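# Find amber-lit server fault or park at charger

## Task

Look along the aisle for a server whose front display glows amber instead of blue. If there is one, finish standing in front of its cabinet with that server at the precise centre of the head camera image. The image must also take in the server's face from roughly halfway up to the display, plus the entire display, viewed head-on (display included), barely off-axis, sharp and unobstructed. If no server is amber, finish parked within the taped charging area by the wall charger, with no part of the robot touching or overhanging the tape and the robot's front or back squarely facing the wall. In either case the plastic tote has to stay upright, and the robot must not topple or finish leaning.

## Robot and tools

ROBOT. A Hello Robot Stretch 3, which has a single arm. It has a two-wheel differential base 0.33 m long and 0.34 m wide with a rounded rear, and it pivots about the point midway between the drive wheels, 0.05 m behind the front edge. There is a passive omni wheel about 0.24 m behind the axle. A lift runs up a mast, and a telescoping arm extends toward the robot's right side. The wrist has yaw, pitch and roll, and ends in a two-finger gripper. The base cannot move sideways, so you reach forward by driving. With the arm in and the wrist folded, a turn sweeps a 0.28 m radius. An unfolded, level gripper reaches beyond that.

FRAMES. The base frame sits on the floor between the drive wheels, with x forward, y left and z up, in metres. hand_pose is the fingertip pinch point expressed in this frame. The odometry frame is the base frame as it was at the start. base_odometry counts wheel turns only, so wheel slip shows up as distance. Heading is in rad, left positive, from -3.142 to 3.142. If turned_by_wheels and turned_by_imu differ by more than 0.15 rad, believe turned_by_imu.

move. Runs one action and returns the state plus images. An action contains "base", "joints" or both, with optional "speeds", "pace" or "contact_limits". Alternatively it is {"servos": "reboot"} on its own, which powers up servos that have shut off. All motions begin together.
- base: exactly one key per call. translate_m is a relative drive in metres, forward positive, -3 to 3. rotate_rad is a relative turn on the spot in radians, left positive, -6.4 to 6.4. Both are offsets from where the last reported state put the base.
- joints: absolute targets keyed by name. lift_m 0 to 1.1. arm_m 0 to 0.52. wrist_yaw_rad -1.345 to 4.42 (0 means along the arm, positive swings toward the front). wrist_pitch_rad -1.57 to 0.451 (negative tips the fingers down). wrist_roll_rad -2.911 to 2.918. gripper_m -0.089 to 0.179 (larger means wider). head_pan_rad -3.953 to 1.73 (0 is forward, positive is left, -1.57 looks along the arm). head_tilt_rad -1.53 to 0.419 (negative looks down). Lengths are in m and angles in rad.
- pace: "default" or "max". speeds: per-motion caps keyed like the joints plus translate_m and rotate_rad, no higher than the max pace. The base is capped at 0.10 m/s and 0.63 rad/s unless lift_m is below 0.30, arm_m is below 0.03 and wrist_yaw_rad is above 2.54.
- contact_limits: a motor_effort percentage from 1 to 100 at which the motion halts, placed next to its own command. arm_m, translate_m and rotate_rad each take one number. lift_m takes {"down": n, "up": n}; values under about 12 may trip during free motion. The base has no contact stop unless you give one.
- cameras: a list drawn from head_camera, nav_camera, wrist_camera and all. Omitted means all, [] means none.
- blocking: true, the default, waits until everything is still. false returns after about 0.5 s while motion continues. Use wait(0) to check the line "earlier move". A later move replaces only the targets it names.
Unknown keys make a call invalid. Values out of range get the call refused, and after a refusal or an uncommanded stop the later move, wait and finished_scene calls in that reply are skipped.

wait(seconds 0 to 10, cameras). Lets the simulation run, returning early once moves have finished. stop(cameras). Brakes every running motion. Braked motions report "stopped" and may keep pressing on whatever they touch. zoom_image(camera, region [x0,y0,x1,y1]) gives a close-up of a region of the latest image, in pixels from the top-left, at most 504 by 504. read_manual gives only licence text. finished_scene(scene) ends the scene permanently, so call it only once the end state is reached and holding.

RESULTS. The "move" line reads "done" or the most serious status. base_status and joint_status can be moving, done, off_target (at rest away from the target and possibly still pushing), contact_stop (lift or arm goes slack), time_out (after 14 s) or torque_fault (a wrist or head servo has switched off, so send a reboot). on_its_own lists things you did not command, such as slack joints or effort outside the rest range; its "held at" gives the target, not the reading. motor_effort is a percentage, positive toward higher values, with the peak in brackets. A positive wheel effort pushes forward. lidar_m gives 12 distances in metres, one per 30° sector: the 1st is ahead, then counter-clockwise, so the 4th is left, the 7th behind and the 10th right. It scans a plane 0.17 m up, misses clear objects, and "-" means nothing seen or closer than 0.15 m. head_depth_mm and wrist_depth_mm are 7x7 median depths read from the top left. The head grid covers 280 to 4000 mm in the sideways-sent image; the wrist grid covers 45 to 1000 mm. base_tilt gives forward and right lean in degrees, with an error of about 4°. The images are taken at the end of the call. head_camera arrives rotated: turn it a quarter clockwise to make it upright. nav_camera needs a quarter turn counter-clockwise.

METHOD. Pan and tilt the head to look over the aisle's server displays, using zoom_image to judge amber versus blue. For a fault, drive up to face the cabinet squarely, then adjust pan and tilt so the server lands at the image centre with its whole display visible. Otherwise, line the base up square to the wall and reverse or drive into the taped box, checking in the camera that there is clearance on all sides of the tape.

CAUTIONS. Keep the arm retracted and the wrist folded while driving. Before folding or unfolding (yaw 3.0), set the lift between 0.32 and 0.95, pitch -0.4 and roll near 0. With yaw below -0.4, keep pitch at -0.5 or lower. Do not bump or knock over the tote. Pushing against something rigid with the gripper above about 0.45 m, or driving while hooked on something, can tip the robot. If base_tilt shows a lean, back off. Use contact limits near obstacles and avoid slams, drops and hard pushes. The wrist and head keep pushing until their servos fault. The simulation keeps running between calls.

Each tool is called after "Emit:" as name(argument=value, ...) on one line, values as JSON.

## Session

Emit:
move()

Scene clock: 0.00 s.
base_odometry: x=+0.000 y=+0.000 heading=+0.000
turned_by_wheels: +0.000
turned_by_imu: +0.000
base_tilt: forward=+1.1 right=-1.6
lidar_m: 0.87 1.47 1.30 0.85 0.78 0.79 0.99 2.04 1.23 1.36 2.66 0.85
head_depth_mm: 777 776 783 785 784 906 912 / 857 849 843 836 829 822 818 / 974 965 957 947 943 931 926 / 1597 1118 1106 1097 1087 1072 1058 / 1762 1329 1310 1292 1274 1264 1244 / 1646 1631 1619 1576 1561 1536 1511 / 1543 1545 1563 1581 1596 1604 1615
base_status: not commanded
joint_positions: lift_m=+0.445 arm_m=+0.001 wrist_yaw_rad=+2.826 wrist_pitch_rad=-0.448 wrist_roll_rad=+0.000 gripper_m=+0.037 head_pan_rad=+0.000 head_tilt_rad=-0.003
joint_status: not commanded
measured_speeds: all 0
motor_effort: left_wheel=-0.3 right_wheel=-0.3 lift_m=+21.6 arm_m=-3.7 wrist_yaw_rad=+0.2 wrist_pitch_rad=+3.0 wrist_roll_rad=+0.1 gripper_m=+0.1 head_pan_rad=+0.7 head_tilt_rad=+7.3
hand_pose: x=+0.0471 y=+0.0640 z=+0.4511 quat_wxyz=(+0.264, +0.705, +0.047, +0.656) (m; base frame)
wrist_depth_mm: 675 - - - - - - / 156 - - - - - - / 151 - - - - - - / 161 183 - - - - - / 175 188 151 150 150 - - / - 211 129 - 126 - - / - 219 110 - - 91 -
pictures: head_camera (sideways), nav_camera (sideways), wrist_camera
Images, in order (width x height): head_camera 896x504, nav_camera 672x504, wrist_camera 644x364.

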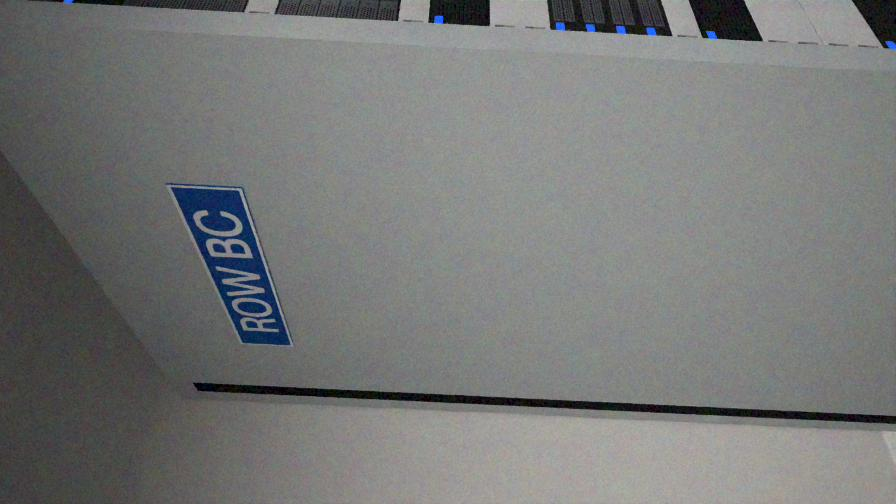

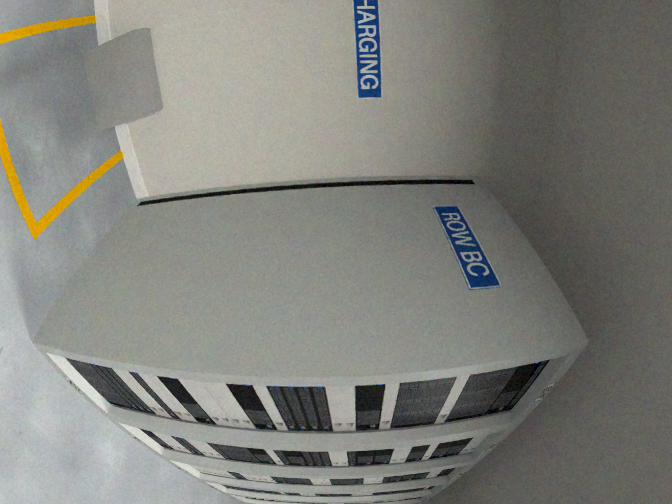

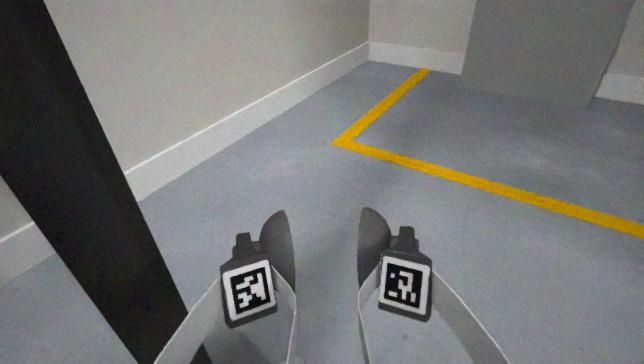

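Emit:
move(joints={"head_pan_rad":-1.0,"head_tilt_rad":-0.4})

Emit:
move(joints={"head_pan_rad":1.2,"head_tilt_rad":-0.5}, cameras=["nav_camera"])

Emit:
move(joints={"head_pan_rad":-2.6,"head_tilt_rad":-0.5}, cameras=["nav_camera"])

Emit:
move(joints={"head_pan_rad":-3.9,"head_tilt_rad":-0.5}, cameras=["nav_camera"])

Scene clock: 6.53 s.
move: done
base_odometry: x=+0.000 y=+0.000 heading=+0.000
turned_by_wheels: +0.000
turned_by_imu: +0.001
base_tilt: forward=+1.0 right=-1.6
lidar_m: 0.87 1.47 1.29 0.85 0.78 0.79 0.99 2.04 1.23 1.35 2.65 0.85
head_depth_mm: 2446 2356 2429 2415 2184 1714 1375 / 3389 3415 3186 3119 2273 1708 1366 / 3419 3638 3985 3325 2231 1696 1355 / 3394 3637 3953 3286 2221 1681 1351 / 3353 3593 3890 3241 2205 1670 1344 / 3262 3422 3587 3065 2188 1663 1337 / 2033 2107 2132 1970 1985 1648 1325
base_status: not commanded
joint_positions: lift_m=+0.445 arm_m=+0.001 wrist_yaw_rad=+2.826 wrist_pitch_rad=-0.448 wrist_roll_rad=+0.000 gripper_m=+0.037 head_pan_rad=-1.021 head_tilt_rad=-0.400
joint_status: all done
measured_speeds: all 0
motor_effort: left_wheel=+0.0(1.4) right_wheel=-0.7(0.7) lift_m=+27.8(27.8) arm_m=-8.5(8.5) wrist_yaw_rad=+0.3(0.6) wrist_pitch_rad=+2.8(3.3) wrist_roll_rad=+0.2(0.3) gripper_m=-0.3(0.5) head_pan_rad=-0.5(4.5) head_tilt_rad=-2.1(6.5)
hand_pose: x=+0.0471 y=+0.0640 z=+0.4511 quat_wxyz=(+0.264, +0.705, +0.047, +0.656) (m; base frame)
wrist_depth_mm: 688 - - - - - - / 156 - - - - - - / 150 - - - - - - / 161 182 - - - - - / 175 187 152 150 150 - - / - 211 129 - 126 - - / - 221 110 - - 91 -
pictures: head_camera (sideways), nav_camera (sideways), wrist_camera
Images, in order (width x height): head_camera 896x504, nav_camera 672x504, wrist_camera 644x364.

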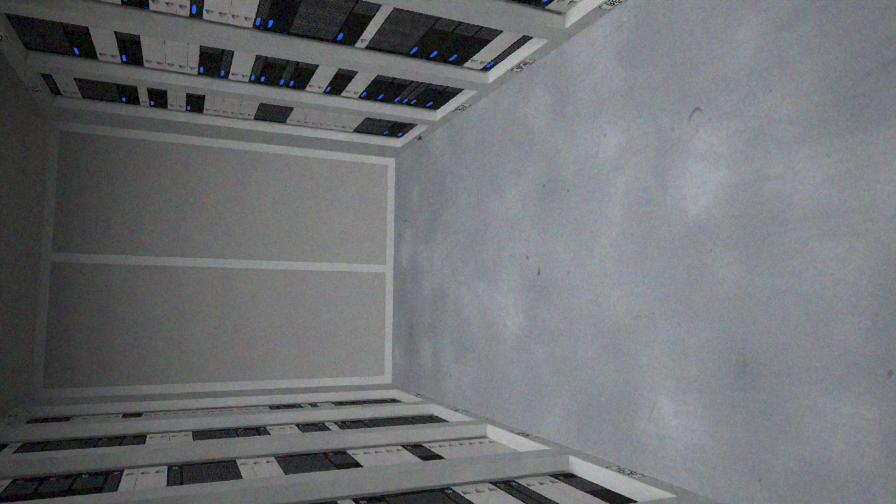

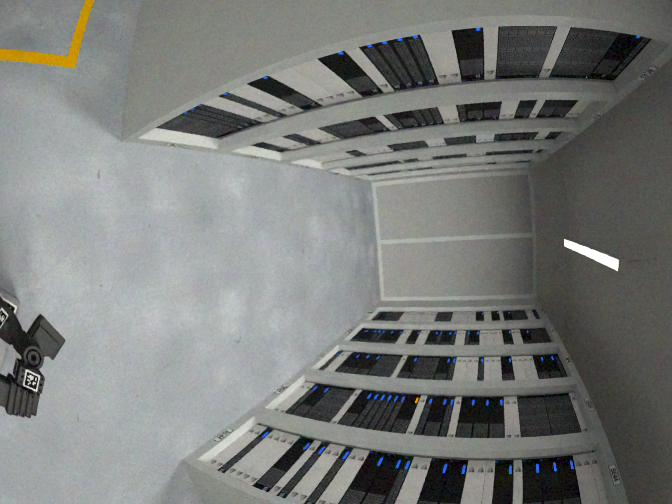

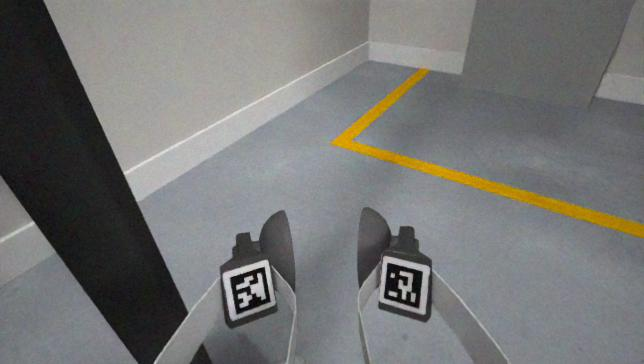

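Scene clock: 7.97 s.
move: done
base_odometry: x=+0.000 y=+0.000 heading=+0.000
turned_by_wheels: +0.000
turned_by_imu: +0.000
base_tilt: forward=+0.9 right=-1.5
lidar_m: 0.87 1.47 1.29 0.85 0.78 0.79 0.99 2.05 1.23 1.36 2.65 0.85
head_depth_mm: 1357 1459 1569 1703 1727 1542 1271 / 1436 1553 1686 1853 1920 1538 1270 / 1315 1478 1692 1940 1973 1532 1255 / 1124 1240 1400 1585 1771 1530 1259 / 987 1076 1189 1325 1501 1525 1253 / 876 950 1031 1138 1259 1385 1249 / 791 847 916 994 1090 1199 1217
base_status: not commanded
joint_positions: lift_m=+0.445 arm_m=+0.001 wrist_yaw_rad=+2.826 wrist_pitch_rad=-0.448 wrist_roll_rad=+0.000 gripper_m=+0.037 head_pan_rad=+1.237 head_tilt_rad=-0.503
joint_status: all done
measured_speeds: all 0
motor_effort: left_wheel=+0.4(1.3) right_wheel=-0.8(0.8) lift_m=+29.4(29.6) arm_m=-10.6(10.6) wrist_yaw_rad=+0.6(0.7) wrist_pitch_rad=+2.5(3.0) wrist_roll_rad=+0.2(0.5) gripper_m=-0.4(0.6) head_pan_rad=-1.6(6.1) head_tilt_rad=-1.1(5.2)
hand_pose: x=+0.0471 y=+0.0640 z=+0.4511 quat_wxyz=(+0.264, +0.705, +0.047, +0.656) (m; base frame)
wrist_depth_mm: 700 - - - - - - / 156 - - - - - - / 151 - - - - - - / 160 182 - - - - - / 175 186 152 150 150 - - / - 211 129 - 126 - - / - 220 110 - - 91 -
pictures: nav_camera (sideways)
Images, in order (width x height): nav_camera 672x504.

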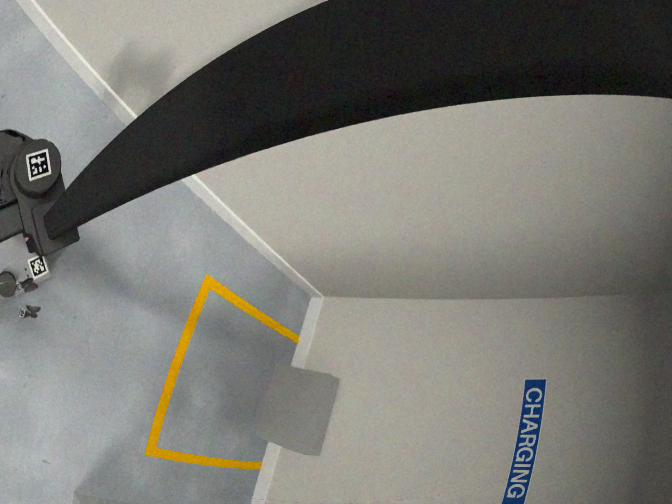

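Scene clock: 11.17 s.
move: done
base_odometry: x=+0.000 y=+0.000 heading=+0.000
turned_by_wheels: +0.000
turned_by_imu: +0.001
base_tilt: forward=+0.9 right=-1.6
lidar_m: 0.87 1.47 1.29 0.85 0.78 0.79 0.99 2.04 1.23 1.36 2.65 0.85
head_depth_mm: 1678 1698 1704 1724 1737 1547 1279 / 1839 2013 2168 2330 1963 1552 1278 / 1817 2011 2221 2434 1955 1542 1267 / 1818 1967 2231 2401 1941 1533 1260 / 1783 1976 2164 2375 1941 1522 1254 / 1766 1943 2139 2346 1910 1520 1248 / 1754 1920 2128 2309 1895 1504 1244
base_status: not commanded
joint_positions: lift_m=+0.445 arm_m=+0.001 wrist_yaw_rad=+2.826 wrist_pitch_rad=-0.448 wrist_roll_rad=+0.000 gripper_m=+0.037 head_pan_rad=-2.612 head_tilt_rad=-0.503
joint_status: all done
measured_speeds: translate_m=+0.000 rotate_rad=+0.000 lift_m=+0.000 arm_m=+0.000 wrist_yaw_rad=+0.000 wrist_pitch_rad=+0.000 wrist_roll_rad=+0.000 head_pan_rad=+0.024 head_tilt_rad=+0.000
motor_effort: left_wheel=+1.2(2.1) right_wheel=-0.4(0.9) lift_m=+34.0(34.3) arm_m=-13.9(14.0) wrist_yaw_rad=-0.3(0.6) wrist_pitch_rad=+2.7(3.1) wrist_roll_rad=+0.2(0.3) gripper_m=+0.1(0.9) head_pan_rad=+3.2(4.3) head_tilt_rad=+3.5(3.8)
hand_pose: x=+0.0471 y=+0.0640 z=+0.4511 quat_wxyz=(+0.264, +0.705, +0.047, +0.656) (m; base frame)
wrist_depth_mm: 688 - - - - - - / 155 - - - - - - / 150 - - - - - - / 161 182 - - - - - / 176 187 151 150 149 - - / - 211 129 - 126 - - / - 220 110 - - 92 -
pictures: nav_camera (sideways)
Images, in order (width x height): nav_camera 672x504.

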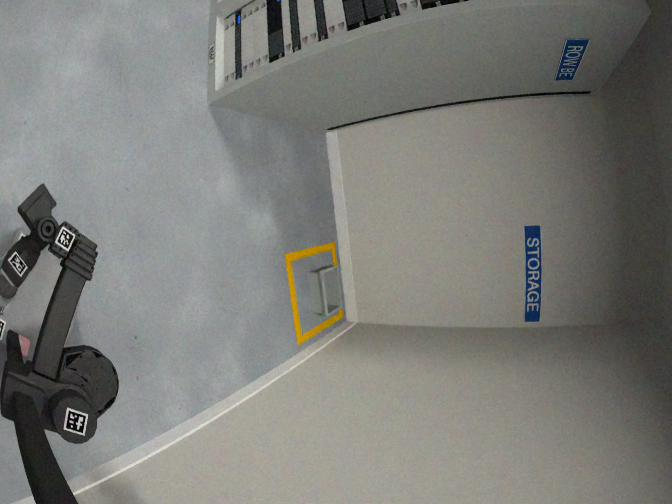

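Scene clock: 12.30 s.
move: done
base_odometry: x=+0.000 y=+0.000 heading=+0.000
turned_by_wheels: +0.000
turned_by_imu: +0.000
base_tilt: forward=+1.0 right=-1.4
lidar_m: 0.87 1.47 1.30 0.85 0.78 0.79 0.99 2.04 1.23 1.35 2.65 0.85
head_depth_mm: - - - - - - 1188 / 616 - - - - - - / 624 682 749 839 953 - - / 635 694 767 854 965 1116 1236 / 647 706 781 876 992 1152 1253 / 655 718 800 895 1018 1184 1249 / 666 732 812 913 1050 1221 1246
base_status: not commanded
joint_positions: lift_m=+0.445 arm_m=+0.001 wrist_yaw_rad=+2.826 wrist_pitch_rad=-0.448 wrist_roll_rad=+0.000 gripper_m=+0.037 head_pan_rad=-3.930 head_tilt_rad=-0.501
joint_status: all done
measured_speeds: all 0
motor_effort: left_wheel=+0.3(1.2) right_wheel=-0.4(0.8) lift_m=+36.0(36.0) arm_m=-15.0(15.4) wrist_yaw_rad=+0.4(0.7) wrist_pitch_rad=+2.5(3.0) wrist_roll_rad=+0.3(0.4) gripper_m=+0.4(0.5) head_pan_rad=+1.0(5.1) head_tilt_rad=+3.5(7.3)
hand_pose: x=+0.0471 y=+0.0640 z=+0.4511 quat_wxyz=(+0.264, +0.705, +0.047, +0.656) (m; base frame)
wrist_depth_mm: 698 - - - - - - / 156 - - - - - - / 151 - - - - - - / 160 181 - - - - - / 176 188 151 150 150 - - / - 211 129 - 126 - - / - 220 110 - - 91 -
pictures: nav_camera (sideways)
Images, in order (width x height): nav_camera 672x504.

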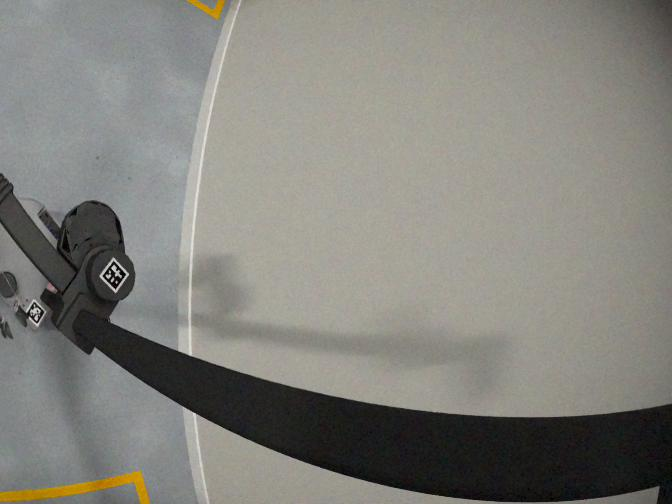

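Emit:
move(joints={"head_pan_rad":-1.5,"head_tilt_rad":-0.25}, cameras=["head_camera","nav_camera"])

Scene clock: 30.47 s.
move: done
base_odometry: x=+0.000 y=+0.000 heading=+0.000
turned_by_wheels: +0.000
turned_by_imu: +0.002
base_tilt: forward=+0.9 right=-1.6
lidar_m: 0.87 1.47 1.30 0.85 0.78 0.79 0.99 2.04 1.23 1.36 2.65 0.85
head_depth_mm: 1198 1222 1257 1285 1319 1302 1384 / 1349 1384 1423 1468 1508 1553 1503 / 1507 1515 1579 1645 1710 1768 1552 / 1854 1899 1960 2054 2125 2002 1541 / 2628 2316 2397 2509 2556 1986 1532 / 3325 2933 3061 3205 2876 1961 1524 / 3404 3554 3765 3918 2827 1965 1521
base_status: not commanded
joint_positions: lift_m=+0.445 arm_m=+0.001 wrist_yaw_rad=+2.826 wrist_pitch_rad=-0.448 wrist_roll_rad=+0.000 gripper_m=+0.037 head_pan_rad=-1.488 head_tilt_rad=-0.244
joint_status: all done
measured_speeds: translate_m=+0.000 rotate_rad=+0.000 lift_m=+0.000 arm_m=+0.000 wrist_yaw_rad=+0.000 wrist_pitch_rad=+0.000 wrist_roll_rad=+0.000 head_pan_rad=-0.024 head_tilt_rad=+0.000
motor_effort: left_wheel=+0.4(1.5) right_wheel=-0.4(0.8) lift_m=+36.7(37.5) arm_m=-16.7(17.2) wrist_yaw_rad=-0.1(0.7) wrist_pitch_rad=+2.7(3.2) wrist_roll_rad=+0.1(0.4) gripper_m=+0.5(0.6) head_pan_rad=-2.9(4.6) head_tilt_rad=-2.4(8.3)
hand_pose: x=+0.0471 y=+0.0640 z=+0.4511 quat_wxyz=(+0.264, +0.705, +0.047, +0.656) (m; base frame)
wrist_depth_mm: 698 - - - - - - / 155 - - - - - - / 151 - - - - - - / 161 183 - - - - - / 175 187 151 150 150 - - / - 209 129 - 126 - - / - 221 110 - - 91 -
pictures: head_camera (sideways), nav_camera (sideways)
Images, in order (width x height): head_camera 896x504, nav_camera 672x504.

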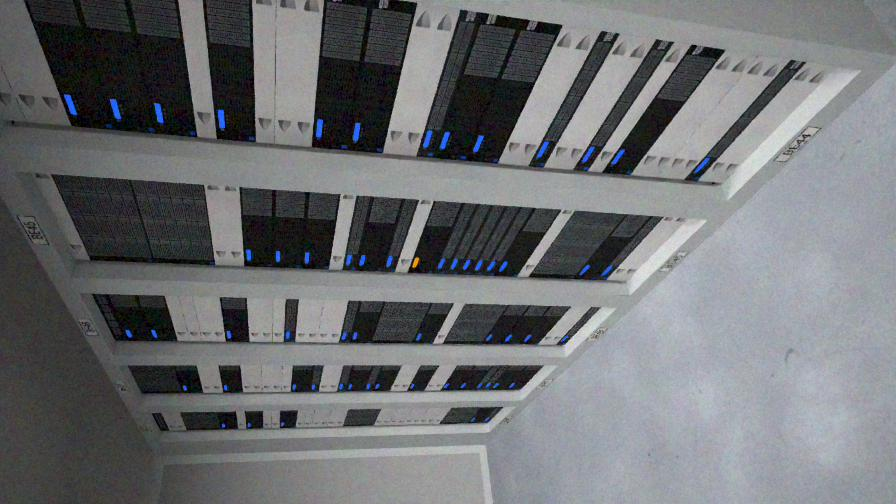

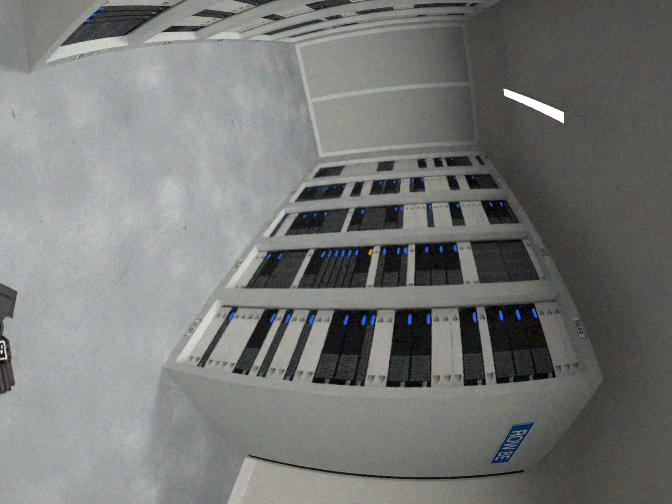

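Emit:
move(base={"rotate_rad":-0.953}, joints={"head_pan_rad":0,"lift_m":0.28}, cameras=["head_camera"])

Scene clock: 48.77 s.
move: done
base_odometry: x=+0.000 y=+0.000 heading=-0.952
turned_by_wheels: -0.952
turned_by_imu: -0.968
base_tilt: forward=+1.1 right=-1.4
lidar_m: 2.49 0.85 0.94 1.47 1.16 0.82 0.78 0.80 1.07 2.15 1.23 1.46
head_depth_mm: 3138 2848 2886 2825 2641 2041 1552 / 3199 3674 3792 3913 2966 2039 1558 / 3007 3683 3877 - 2919 2017 1543 / 3332 3665 3839 3934 2895 2003 1532 / 3351 3658 3808 - 2864 1995 1526 / 2718 2257 2370 2492 2493 1976 1513 / 1577 1623 1652 1698 1742 1747 1444
base_status: done
joint_positions: lift_m=+0.280 arm_m=+0.001 wrist_yaw_rad=+2.826 wrist_pitch_rad=-0.449 wrist_roll_rad=+0.000 gripper_m=+0.037 head_pan_rad=+0.006 head_tilt_rad=-0.250
joint_status: all done
measured_speeds: all 0
motor_effort: left_wheel=+12.0(15.2) right_wheel=-10.6(16.8) lift_m=+18.4(35.7) arm_m=-16.5(16.9) wrist_yaw_rad=-0.5(0.7) wrist_pitch_rad=+3.0(3.3) wrist_roll_rad=+0.3(0.4) gripper_m=-0.3(0.8) head_pan_rad=-2.7(4.8) head_tilt_rad=-0.9(2.4)
hand_pose: x=+0.0471 y=+0.0639 z=+0.2858 quat_wxyz=(+0.264, +0.705, +0.048, +0.656) (m; base frame)
wrist_depth_mm: - - - - - - 836 / 158 - - - - 821 916 / 150 - - - - - - / 161 176 - - - - - / 175 188 151 150 150 - - / - 211 129 148 126 - - / 259 227 251 255 - 91 -
pictures: head_camera (sideways)
Images, in order (width x height): head_camera 896x504.

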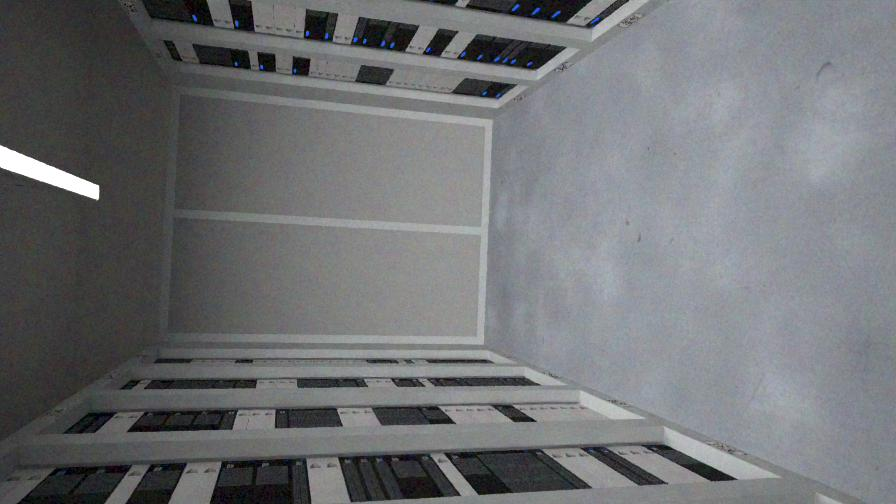

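Emit:
move(base={"translate_m":1.57}, joints={"head_pan_rad":-1.57,"head_tilt_rad":-0.38}, pace="max", cameras=["head_camera","nav_camera"])

Scene clock: 60.10 s.
move: done
base_odometry: x=+0.910 y=-1.279 heading=-0.952
turned_by_wheels: +0.000
turned_by_imu: +0.011
base_tilt: forward=+1.0 right=-1.5
lidar_m: 2.36 0.88 0.61 0.60 0.62 0.83 2.35 2.42 1.00 0.98 0.99 1.31
head_depth_mm: 784 848 943 1050 1149 1279 1350 / 831 879 936 1003 1078 1235 1327 / 832 894 964 1055 1149 1251 1330 / 834 891 964 1045 1148 1266 1330 / 835 895 963 1048 1141 1263 1328 / 832 894 963 1065 1130 1251 1313 / 796 849 913 981 1092 1221 1305
base_status: done
joint_positions: lift_m=+0.280 arm_m=+0.001 wrist_yaw_rad=+2.826 wrist_pitch_rad=-0.449 wrist_roll_rad=+0.000 gripper_m=+0.037 head_pan_rad=-1.570 head_tilt_rad=-0.380
joint_status: all done
measured_speeds: all 0
motor_effort: left_wheel=+4.0(17.5) right_wheel=-0.5(10.1) lift_m=+20.9(21.4) arm_m=-14.9(16.5) wrist_yaw_rad=+0.2(0.8) wrist_pitch_rad=+2.8(3.5) wrist_roll_rad=+0.2(0.4) gripper_m=+0.2(0.8) head_pan_rad=+2.8(5.1) head_tilt_rad=+5.1(5.8)
hand_pose: x=+0.0471 y=+0.0639 z=+0.2858 quat_wxyz=(+0.264, +0.705, +0.048, +0.656) (m; base frame)
wrist_depth_mm: 515 550 612 636 738 820 941 / 159 584 652 697 808 879 960 / 151 620 698 739 - - - / 161 650 678 - - - - / 175 188 152 151 150 - - / - 210 129 148 126 - - / 261 227 250 254 - 91 -
pictures: head_camera (sideways), nav_camera (sideways)
Images, in order (width x height): head_camera 896x504, nav_camera 672x504.

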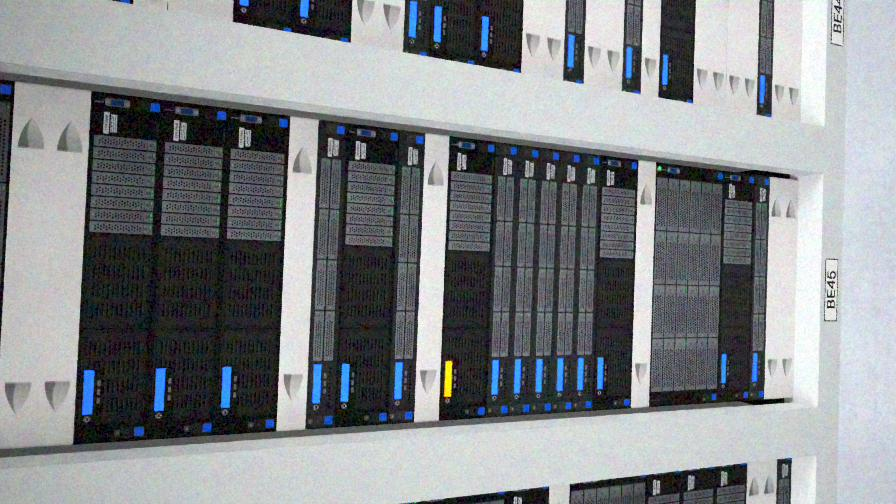

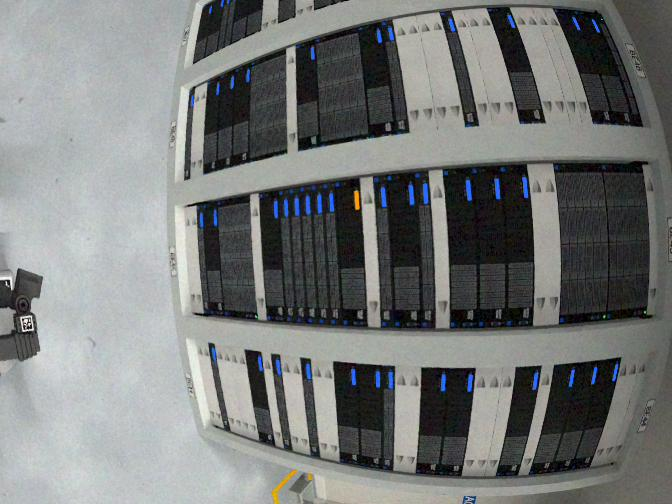

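Emit:
move(base={"translate_m":0.03}, joints={"head_tilt_rad":-0.413}, cameras=["head_camera"])

Scene clock: 65.43 s.
move: done
base_odometry: x=+0.928 y=-1.304 heading=-0.952
turned_by_wheels: +0.000
turned_by_imu: +0.001
base_tilt: forward=+1.1 right=-1.6
lidar_m: 2.33 0.89 0.60 0.60 0.62 0.83 2.38 2.45 1.00 0.99 0.99 1.32
head_depth_mm: 798 841 926 1040 1172 1314 1356 / 829 894 960 1028 1122 1250 1342 / 827 895 974 1057 1173 1302 1343 / 825 893 968 1060 1170 1303 1332 / 831 895 974 1061 1167 1301 1339 / 828 891 956 1035 1148 1261 1312 / 782 840 917 1021 1139 1280 1319
base_status: done
joint_positions: lift_m=+0.280 arm_m=+0.001 wrist_yaw_rad=+2.826 wrist_pitch_rad=-0.449 wrist_roll_rad=+0.000 gripper_m=+0.037 head_pan_rad=-1.570 head_tilt_rad=-0.410
joint_status: all done
measured_speeds: all 0
motor_effort: left_wheel=+7.8(12.2) right_wheel=+2.3(7.8) lift_m=+22.1(22.4) arm_m=-14.8(15.0) wrist_yaw_rad=-0.2(0.6) wrist_pitch_rad=+2.7(3.3) wrist_roll_rad=+0.1(0.3) gripper_m=-0.3(0.7) head_pan_rad=+2.9(3.5) head_tilt_rad=-1.7(5.1)
hand_pose: x=+0.0471 y=+0.0639 z=+0.2858 quat_wxyz=(+0.264, +0.705, +0.048, +0.656) (m; base frame)
wrist_depth_mm: 515 548 603 620 734 785 946 / 158 595 657 682 784 878 - / 151 633 689 740 - - - / 161 650 685 - - - - / 175 188 151 150 150 - - / - 212 129 148 126 - - / 259 226 250 252 - 91 -
pictures: head_camera (sideways)
Images, in order (width x height): head_camera 896x504.

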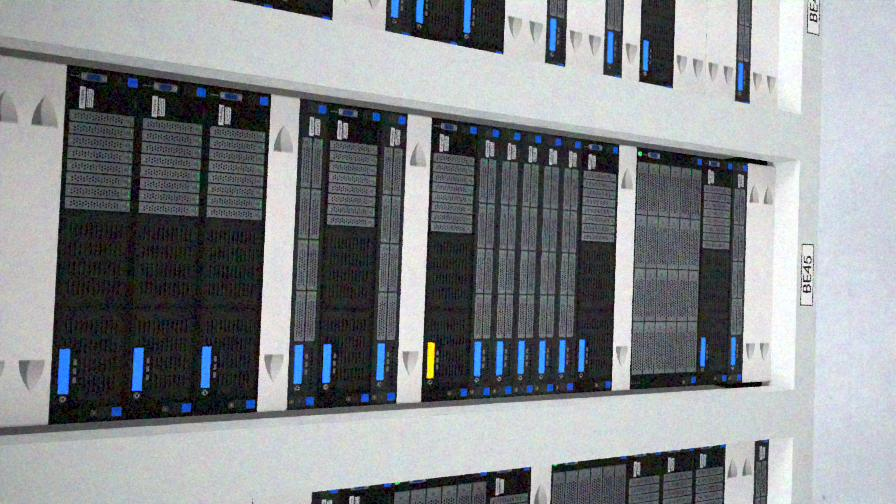

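Emit:
finished_scene(scene=1)

The scene is finished: the task was done.


## Next scene

The same job, from a new start.

Emit:
move(joints={"head_pan_rad":-1.0,"head_tilt_rad":-0.35}, cameras=["head_camera","nav_camera"])

Scene clock: 1.03 s.
move: done
base_odometry: x=+0.000 y=+0.000 heading=+0.000
turned_by_wheels: +0.000
turned_by_imu: +0.000
base_tilt: forward=+1.0 right=-1.6
lidar_m: 1.10 1.26 2.15 1.16 1.38 1.66 0.80 0.64 0.63 0.69 1.05 1.84
head_depth_mm: 861 881 902 926 949 975 997 / 1015 1047 1073 1109 1146 1181 1210 / 1244 1280 1333 1384 1437 1489 1378 / 1564 1658 1752 1830 1933 1723 1373 / 1560 1662 1781 1929 2070 1682 1370 / 1512 1600 1717 1848 1985 1643 1359 / 1461 1553 1651 1776 1919 1691 1352
base_status: not commanded
joint_positions: lift_m=+0.326 arm_m=+0.001 wrist_yaw_rad=+2.974 wrist_pitch_rad=-0.615 wrist_roll_rad=+0.000 gripper_m=+0.037 head_pan_rad=-1.022 head_tilt_rad=-0.351
joint_status: all done
measured_speeds: all 0
motor_effort: left_wheel=+0.0(1.1) right_wheel=-1.2(1.2) lift_m=+16.5(16.5) arm_m=-4.5(5.6) wrist_yaw_rad=+0.2(0.5) wrist_pitch_rad=+2.4(2.8) wrist_roll_rad=+0.0(0.3) gripper_m=+0.0(0.5) head_pan_rad=-0.1(5.2) head_tilt_rad=-2.0(4.2)
hand_pose: x=+0.0113 y=+0.0470 z=+0.2974 quat_wxyz=(+0.270, +0.689, +0.157, +0.654) (m; base frame)
wrist_depth_mm: 147 150 - - - - - / 871 163 888 875 845 853 837 / 743 186 720 719 726 698 694 / 642 603 605 611 602 599 593 / 559 548 158 334 511 520 517 / 495 305 127 293 129 471 460 / 275 277 259 269 409 419 411
pictures: head_camera (sideways), nav_camera (sideways)
Images, in order (width x height): head_camera 896x504, nav_camera 672x504.

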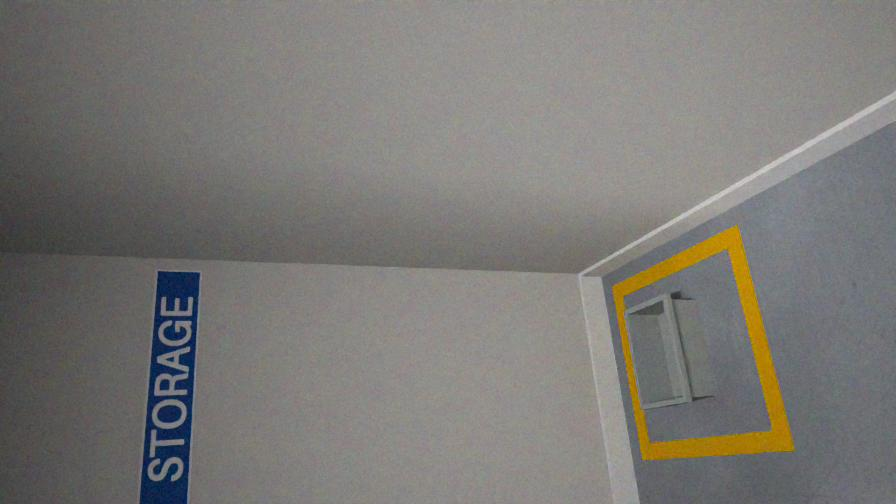

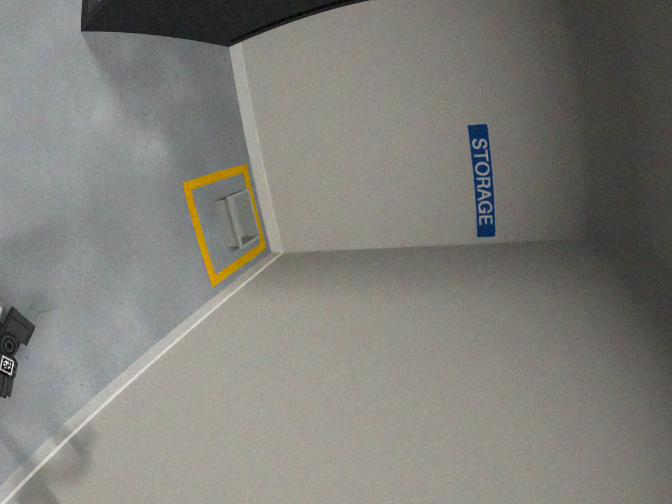

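Emit:
move(joints={"head_pan_rad":0.3,"head_tilt_rad":-0.3}, cameras=["head_camera","nav_camera"])

Emit:
move(joints={"head_pan_rad":1.4,"head_tilt_rad":-0.3}, cameras=["head_camera","nav_camera"])

Scene clock: 5.67 s.
move: done
base_odometry: x=+0.000 y=+0.000 heading=+0.000
turned_by_wheels: +0.000
turned_by_imu: +0.001
base_tilt: forward=+1.0 right=-1.7
lidar_m: 1.10 1.25 2.15 1.16 1.38 1.67 0.80 0.64 0.63 0.69 1.05 1.84
head_depth_mm: 1009 1089 1183 1300 1441 1624 1458 / 932 1004 1082 1187 1290 1434 1441 / 1030 1006 1045 1108 1200 1292 1376 / 1200 1253 1310 1384 1447 1531 1380 / 1346 1426 1503 1593 1710 1733 1422 / 1717 1824 1955 2110 2232 1796 1409 / 2232 2548 2800 3065 2443 1783 1407
base_status: not commanded
joint_positions: lift_m=+0.326 arm_m=+0.001 wrist_yaw_rad=+2.974 wrist_pitch_rad=-0.615 wrist_roll_rad=+0.000 gripper_m=+0.037 head_pan_rad=+0.330 head_tilt_rad=-0.303
joint_status: all done
measured_speeds: all 0
motor_effort: left_wheel=-1.5(1.5) right_wheel=-0.9(1.2) lift_m=+18.9(18.9) arm_m=-9.9(10.3) wrist_yaw_rad=+0.2(0.7) wrist_pitch_rad=+2.3(2.7) wrist_roll_rad=+0.3(0.3) gripper_m=+0.2(0.6) head_pan_rad=-1.4(5.2) head_tilt_rad=+5.5(8.3)
hand_pose: x=+0.0113 y=+0.0470 z=+0.2974 quat_wxyz=(+0.270, +0.689, +0.157, +0.654) (m; base frame)
wrist_depth_mm: 148 150 - - - - - / 894 163 907 879 848 859 808 / 764 185 701 722 714 696 680 / 630 598 603 613 603 606 592 / 568 551 159 329 519 518 526 / 489 306 127 290 129 463 462 / 276 278 260 269 411 417 416
pictures: head_camera (sideways), nav_camera (sideways)
Images, in order (width x height): head_camera 896x504, nav_camera 672x504.

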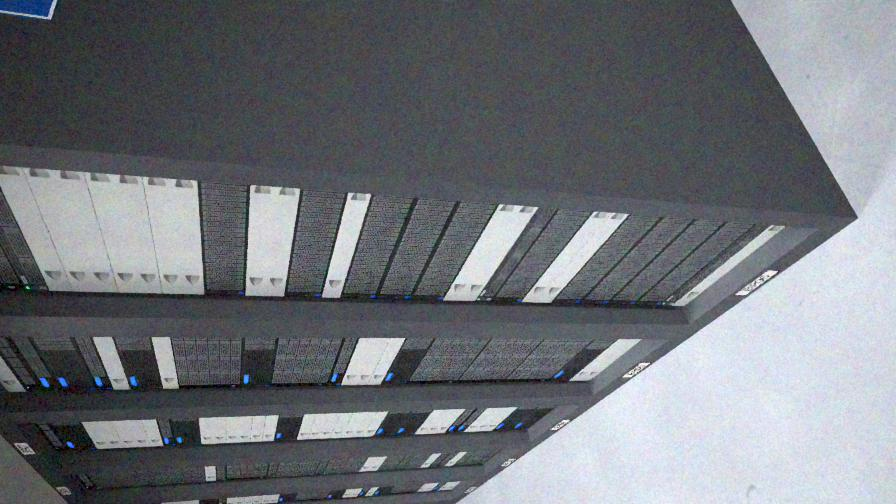

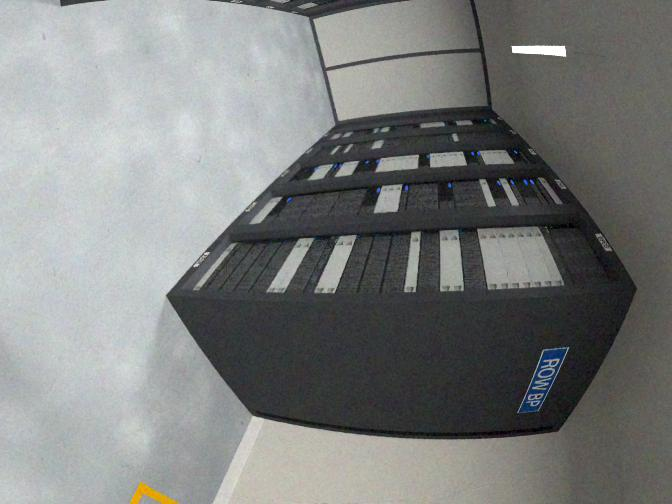

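Scene clock: 6.73 s.
move: done
base_odometry: x=+0.000 y=+0.000 heading=+0.000
turned_by_wheels: +0.000
turned_by_imu: +0.000
base_tilt: forward=+0.9 right=-1.6
lidar_m: 1.10 1.26 2.15 1.16 1.38 1.67 0.80 0.64 0.63 0.69 1.05 1.84
head_depth_mm: 3055 3155 3569 3697 2615 1860 1457 / 2057 2291 2510 2940 2570 1864 1447 / 1633 1798 1956 2151 2269 1838 1445 / 1351 1427 1540 1645 1789 1791 1433 / 1187 1260 1343 1427 1540 1630 1423 / 973 1029 1091 1168 1250 1345 1394 / 989 1056 1126 1218 1322 1440 1404
base_status: not commanded
joint_positions: lift_m=+0.326 arm_m=+0.001 wrist_yaw_rad=+2.974 wrist_pitch_rad=-0.615 wrist_roll_rad=+0.000 gripper_m=+0.037 head_pan_rad=+1.434 head_tilt_rad=-0.301
joint_status: all done
measured_speeds: all 0
motor_effort: left_wheel=-0.8(1.1) right_wheel=-1.0(1.3) lift_m=+19.3(19.6) arm_m=-11.1(11.9) wrist_yaw_rad=-0.2(0.6) wrist_pitch_rad=+2.4(2.8) wrist_roll_rad=+0.2(0.3) gripper_m=+0.1(0.8) head_pan_rad=-0.9(4.8) head_tilt_rad=+5.4(8.9)
hand_pose: x=+0.0113 y=+0.0470 z=+0.2974 quat_wxyz=(+0.270, +0.689, +0.157, +0.654) (m; base frame)
wrist_depth_mm: 148 150 - - - - - / 875 163 890 865 876 830 822 / 751 186 696 704 716 703 696 / 651 598 602 621 608 605 590 / 552 553 159 327 519 522 519 / 489 305 127 290 128 461 464 / 274 277 261 267 411 417 415
pictures: head_camera (sideways), nav_camera (sideways)
Images, in order (width x height): head_camera 896x504, nav_camera 672x504.

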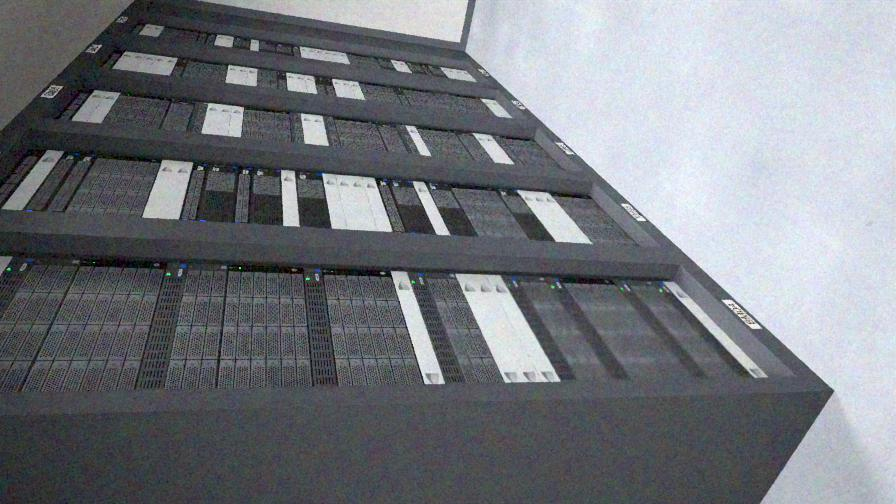

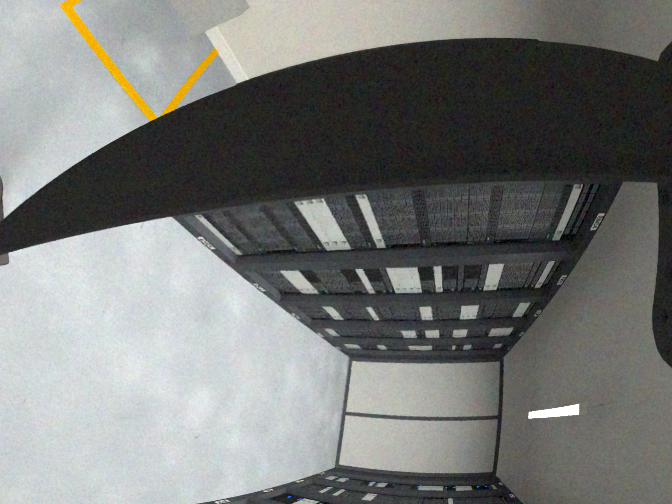

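Emit:
move(base={"rotate_rad":0.88}, joints={"head_pan_rad":-1.3,"lift_m":0.27}, cameras=[])

Emit:
move(base={"translate_m":1.7}, joints={"head_pan_rad":-1.57,"head_tilt_rad":-0.3}, pace="max", cameras=["head_camera","nav_camera"])

Emit:
move(joints={"head_pan_rad":1.57,"head_tilt_rad":-0.3}, pace="max", cameras=["head_camera","nav_camera"])

Scene clock: 33.27 s.
move: done
base_odometry: x=+0.000 y=+0.000 heading=+0.879
turned_by_wheels: +0.879
turned_by_imu: +0.897
base_tilt: forward=+1.1 right=-1.6
lidar_m: 2.62 1.17 1.16 1.78 0.93 0.66 0.63 0.65 0.87 1.84 1.23 1.10
head_depth_mm: 1481 1564 1641 1743 1849 1869 1463 / 1521 1603 1685 1787 1914 1851 1447 / 1553 1652 1731 1834 1965 1845 1441 / 1596 1678 1775 1911 2029 1838 1430 / 1628 1738 1849 1958 2087 1816 1419 / 1579 1657 1748 1821 1940 1796 1418 / 1298 1343 1405 1461 1533 1604 1409
base_status: done
joint_positions: lift_m=+0.270 arm_m=+0.001 wrist_yaw_rad=+2.974 wrist_pitch_rad=-0.616 wrist_roll_rad=+0.000 gripper_m=+0.037 head_pan_rad=-1.312 head_tilt_rad=-0.300
joint_status: all done
measured_speeds: translate_m=+0.000 rotate_rad=+0.000 lift_m=+0.000 arm_m=+0.000 wrist_yaw_rad=+0.000 wrist_pitch_rad=+0.000 wrist_roll_rad=+0.000 head_pan_rad=+0.024 head_tilt_rad=+0.000
motor_effort: left_wheel=-11.4(15.2) right_wheel=+10.4(16.7) lift_m=+21.4(21.4) arm_m=-15.8(16.3) wrist_yaw_rad=+0.1(0.7) wrist_pitch_rad=+2.3(3.0) wrist_roll_rad=+0.2(0.3) gripper_m=+0.1(0.7) head_pan_rad=+3.0(4.3) head_tilt_rad=+3.2(6.0)
hand_pose: x=+0.0113 y=+0.0469 z=+0.2410 quat_wxyz=(+0.270, +0.689, +0.157, +0.654) (m; base frame)
wrist_depth_mm: 142 150 955 941 932 916 874 / 772 163 768 739 724 751 715 / 647 187 619 614 616 610 604 / 561 527 301 527 520 517 514 / 474 272 160 262 446 455 446 / 243 243 127 232 128 401 397 / 219 221 207 217 353 364 361
pictures: none
No camera images: "cameras" was empty.

Scene clock: 40.33 s.
move: done
base_odometry: x=+1.084 y=+1.309 heading=+0.879
turned_by_wheels: +0.000
turned_by_imu: +0.010
base_tilt: forward=+1.0 right=-1.8
lidar_m: 2.31 1.23 0.90 0.91 0.88 1.17 2.34 1.04 0.69 0.71 0.71 0.99
head_depth_mm: 573 597 605 640 679 732 837 / 578 611 649 694 734 774 810 / 577 612 649 692 741 799 864 / 577 610 649 693 740 799 867 / 576 610 649 693 741 797 865 / 576 611 648 690 742 798 865 / 576 610 648 690 742 798 865
base_status: done
joint_positions: lift_m=+0.270 arm_m=+0.001 wrist_yaw_rad=+2.974 wrist_pitch_rad=-0.616 wrist_roll_rad=+0.000 gripper_m=+0.037 head_pan_rad=-1.570 head_tilt_rad=-0.300
joint_status: all done
measured_speeds: all 0
motor_effort: left_wheel=-3.5(9.6) right_wheel=+10.2(17.7) lift_m=+35.1(39.2) arm_m=-14.9(16.1) wrist_yaw_rad=+0.2(1.1) wrist_pitch_rad=+2.6(3.0) wrist_roll_rad=+0.1(0.3) gripper_m=-0.2(0.7) head_pan_rad=+3.4(3.7) head_tilt_rad=+2.2(6.0)
hand_pose: x=+0.0113 y=+0.0469 z=+0.2410 quat_wxyz=(+0.270, +0.689, +0.157, +0.654) (m; base frame)
wrist_depth_mm: 142 150 884 893 890 907 889 / 761 162 777 747 746 712 728 / 653 186 608 612 621 598 606 / 552 512 297 528 522 523 514 / 476 269 159 261 448 458 446 / 243 243 127 231 128 405 401 / 219 221 206 218 352 359 360
pictures: head_camera (sideways), nav_camera (sideways)
Images, in order (width x height): head_camera 896x504, nav_camera 672x504.

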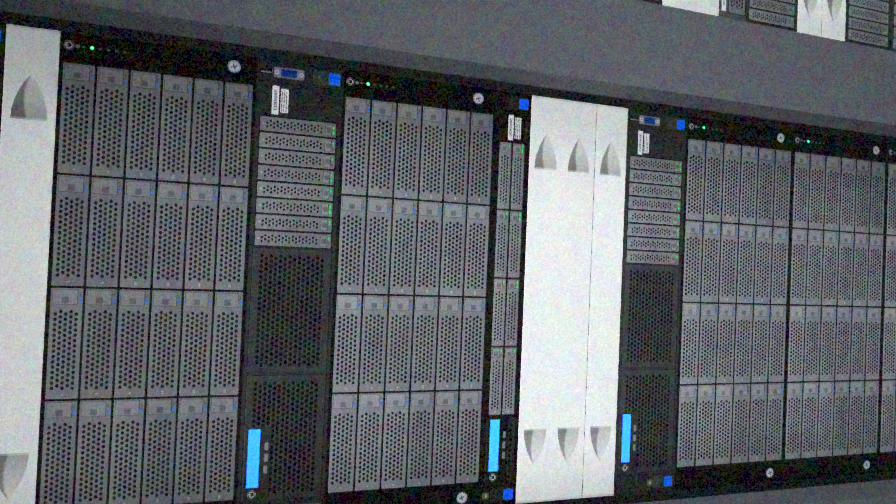

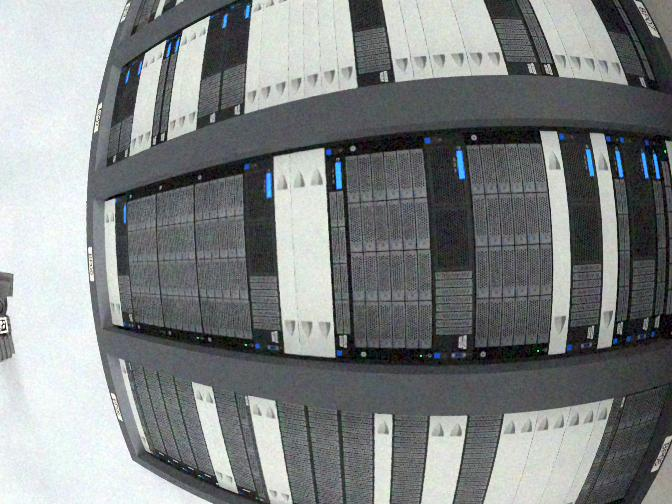

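Scene clock: 43.07 s.
move: done
base_odometry: x=+1.084 y=+1.309 heading=+0.879
turned_by_wheels: +0.000
turned_by_imu: +0.001
base_tilt: forward=+1.0 right=-1.7
lidar_m: 2.31 1.23 0.90 0.90 0.88 1.18 2.34 1.04 0.69 0.71 0.71 0.98
head_depth_mm: 743 775 801 839 892 982 1100 / 742 787 836 892 955 1005 1067 / 746 788 837 893 954 1029 1118 / 745 787 837 894 957 1030 1115 / 745 789 840 893 957 1032 1116 / 739 782 839 888 940 1013 1091 / 694 739 784 847 905 987 1094
base_status: not commanded
joint_positions: lift_m=+0.270 arm_m=+0.001 wrist_yaw_rad=+2.974 wrist_pitch_rad=-0.616 wrist_roll_rad=+0.000 gripper_m=+0.037 head_pan_rad=+1.582 head_tilt_rad=-0.300
joint_status: all done
measured_speeds: translate_m=+0.000 rotate_rad=+0.000 lift_m=+0.000 arm_m=+0.000 wrist_yaw_rad=+0.000 wrist_pitch_rad=+0.000 wrist_roll_rad=+0.000 head_pan_rad=-0.024 head_tilt_rad=+0.000
motor_effort: left_wheel=-3.4(4.5) right_wheel=+10.5(10.7) lift_m=+27.4(35.5) arm_m=-15.2(15.5) wrist_yaw_rad=-0.2(0.7) wrist_pitch_rad=+2.7(2.8) wrist_roll_rad=+0.2(0.3) gripper_m=-0.1(0.7) head_pan_rad=-2.4(5.0) head_tilt_rad=+1.9(5.1)
hand_pose: x=+0.0113 y=+0.0469 z=+0.2410 quat_wxyz=(+0.270, +0.689, +0.157, +0.654) (m; base frame)
wrist_depth_mm: 142 150 880 908 890 913 890 / 768 163 766 749 733 725 718 / 652 186 617 618 634 604 593 / 558 519 300 519 527 523 517 / 476 271 159 259 447 455 450 / 244 244 127 232 129 403 405 / 217 221 206 217 351 358 359
pictures: head_camera (sideways), nav_camera (sideways)
Images, in order (width x height): head_camera 896x504, nav_camera 672x504.

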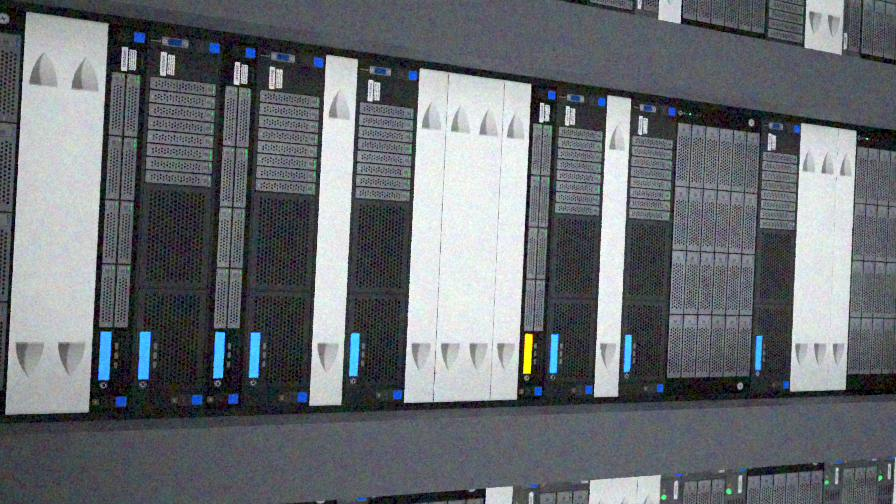

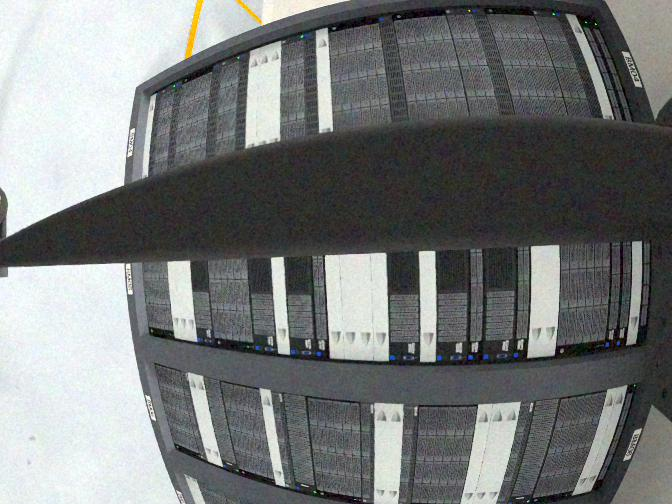

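Emit:
move(joints={"head_tilt_rad":-0.435}, cameras=["head_camera"])

Scene clock: 48.17 s.
move: done
base_odometry: x=+1.084 y=+1.309 heading=+0.879
turned_by_wheels: +0.000
turned_by_imu: +0.001
base_tilt: forward=+1.0 right=-1.5
lidar_m: 2.30 1.23 0.89 0.90 0.87 1.18 2.33 1.04 0.69 0.71 0.72 0.98
head_depth_mm: 726 766 816 879 1004 1176 1257 / 727 785 856 939 1011 1117 1239 / 727 786 855 942 1042 1171 1256 / 727 786 858 940 1045 1176 1254 / 726 786 858 944 1046 1175 1251 / 725 794 846 929 1021 1134 1228 / 685 735 799 893 1007 1146 1243
base_status: not commanded
joint_positions: lift_m=+0.270 arm_m=+0.001 wrist_yaw_rad=+2.974 wrist_pitch_rad=-0.616 wrist_roll_rad=+0.000 gripper_m=+0.037 head_pan_rad=+1.570 head_tilt_rad=-0.434
joint_status: all done
measured_speeds: all 0
motor_effort: left_wheel=-3.5(4.3) right_wheel=+10.4(10.6) lift_m=+16.9(19.6) arm_m=-14.2(14.9) wrist_yaw_rad=+0.6(0.9) wrist_pitch_rad=+2.4(2.8) wrist_roll_rad=+0.3(0.3) gripper_m=+0.2(0.6) head_pan_rad=-2.5(3.5) head_tilt_rad=-3.2(3.5)
hand_pose: x=+0.0113 y=+0.0469 z=+0.2410 quat_wxyz=(+0.270, +0.689, +0.157, +0.654) (m; base frame)
wrist_depth_mm: 142 150 863 917 890 913 906 / 770 163 761 752 745 739 708 / 646 185 611 622 609 605 599 / 556 514 300 527 526 522 509 / 484 270 160 260 451 452 452 / 243 244 127 231 128 406 405 / 218 222 207 217 353 367 361
pictures: head_camera (sideways)
Images, in order (width x height): head_camera 896x504.

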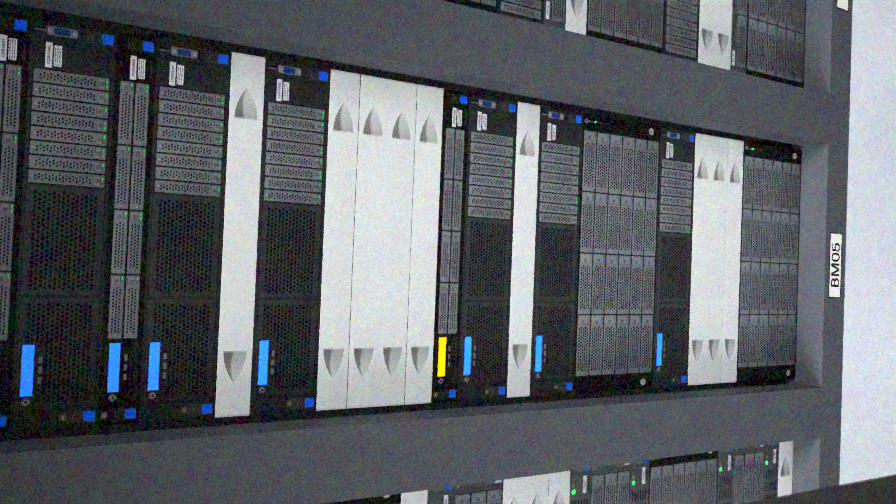

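Emit:
finished_scene(scene=2)

The scene is finished: the task was done.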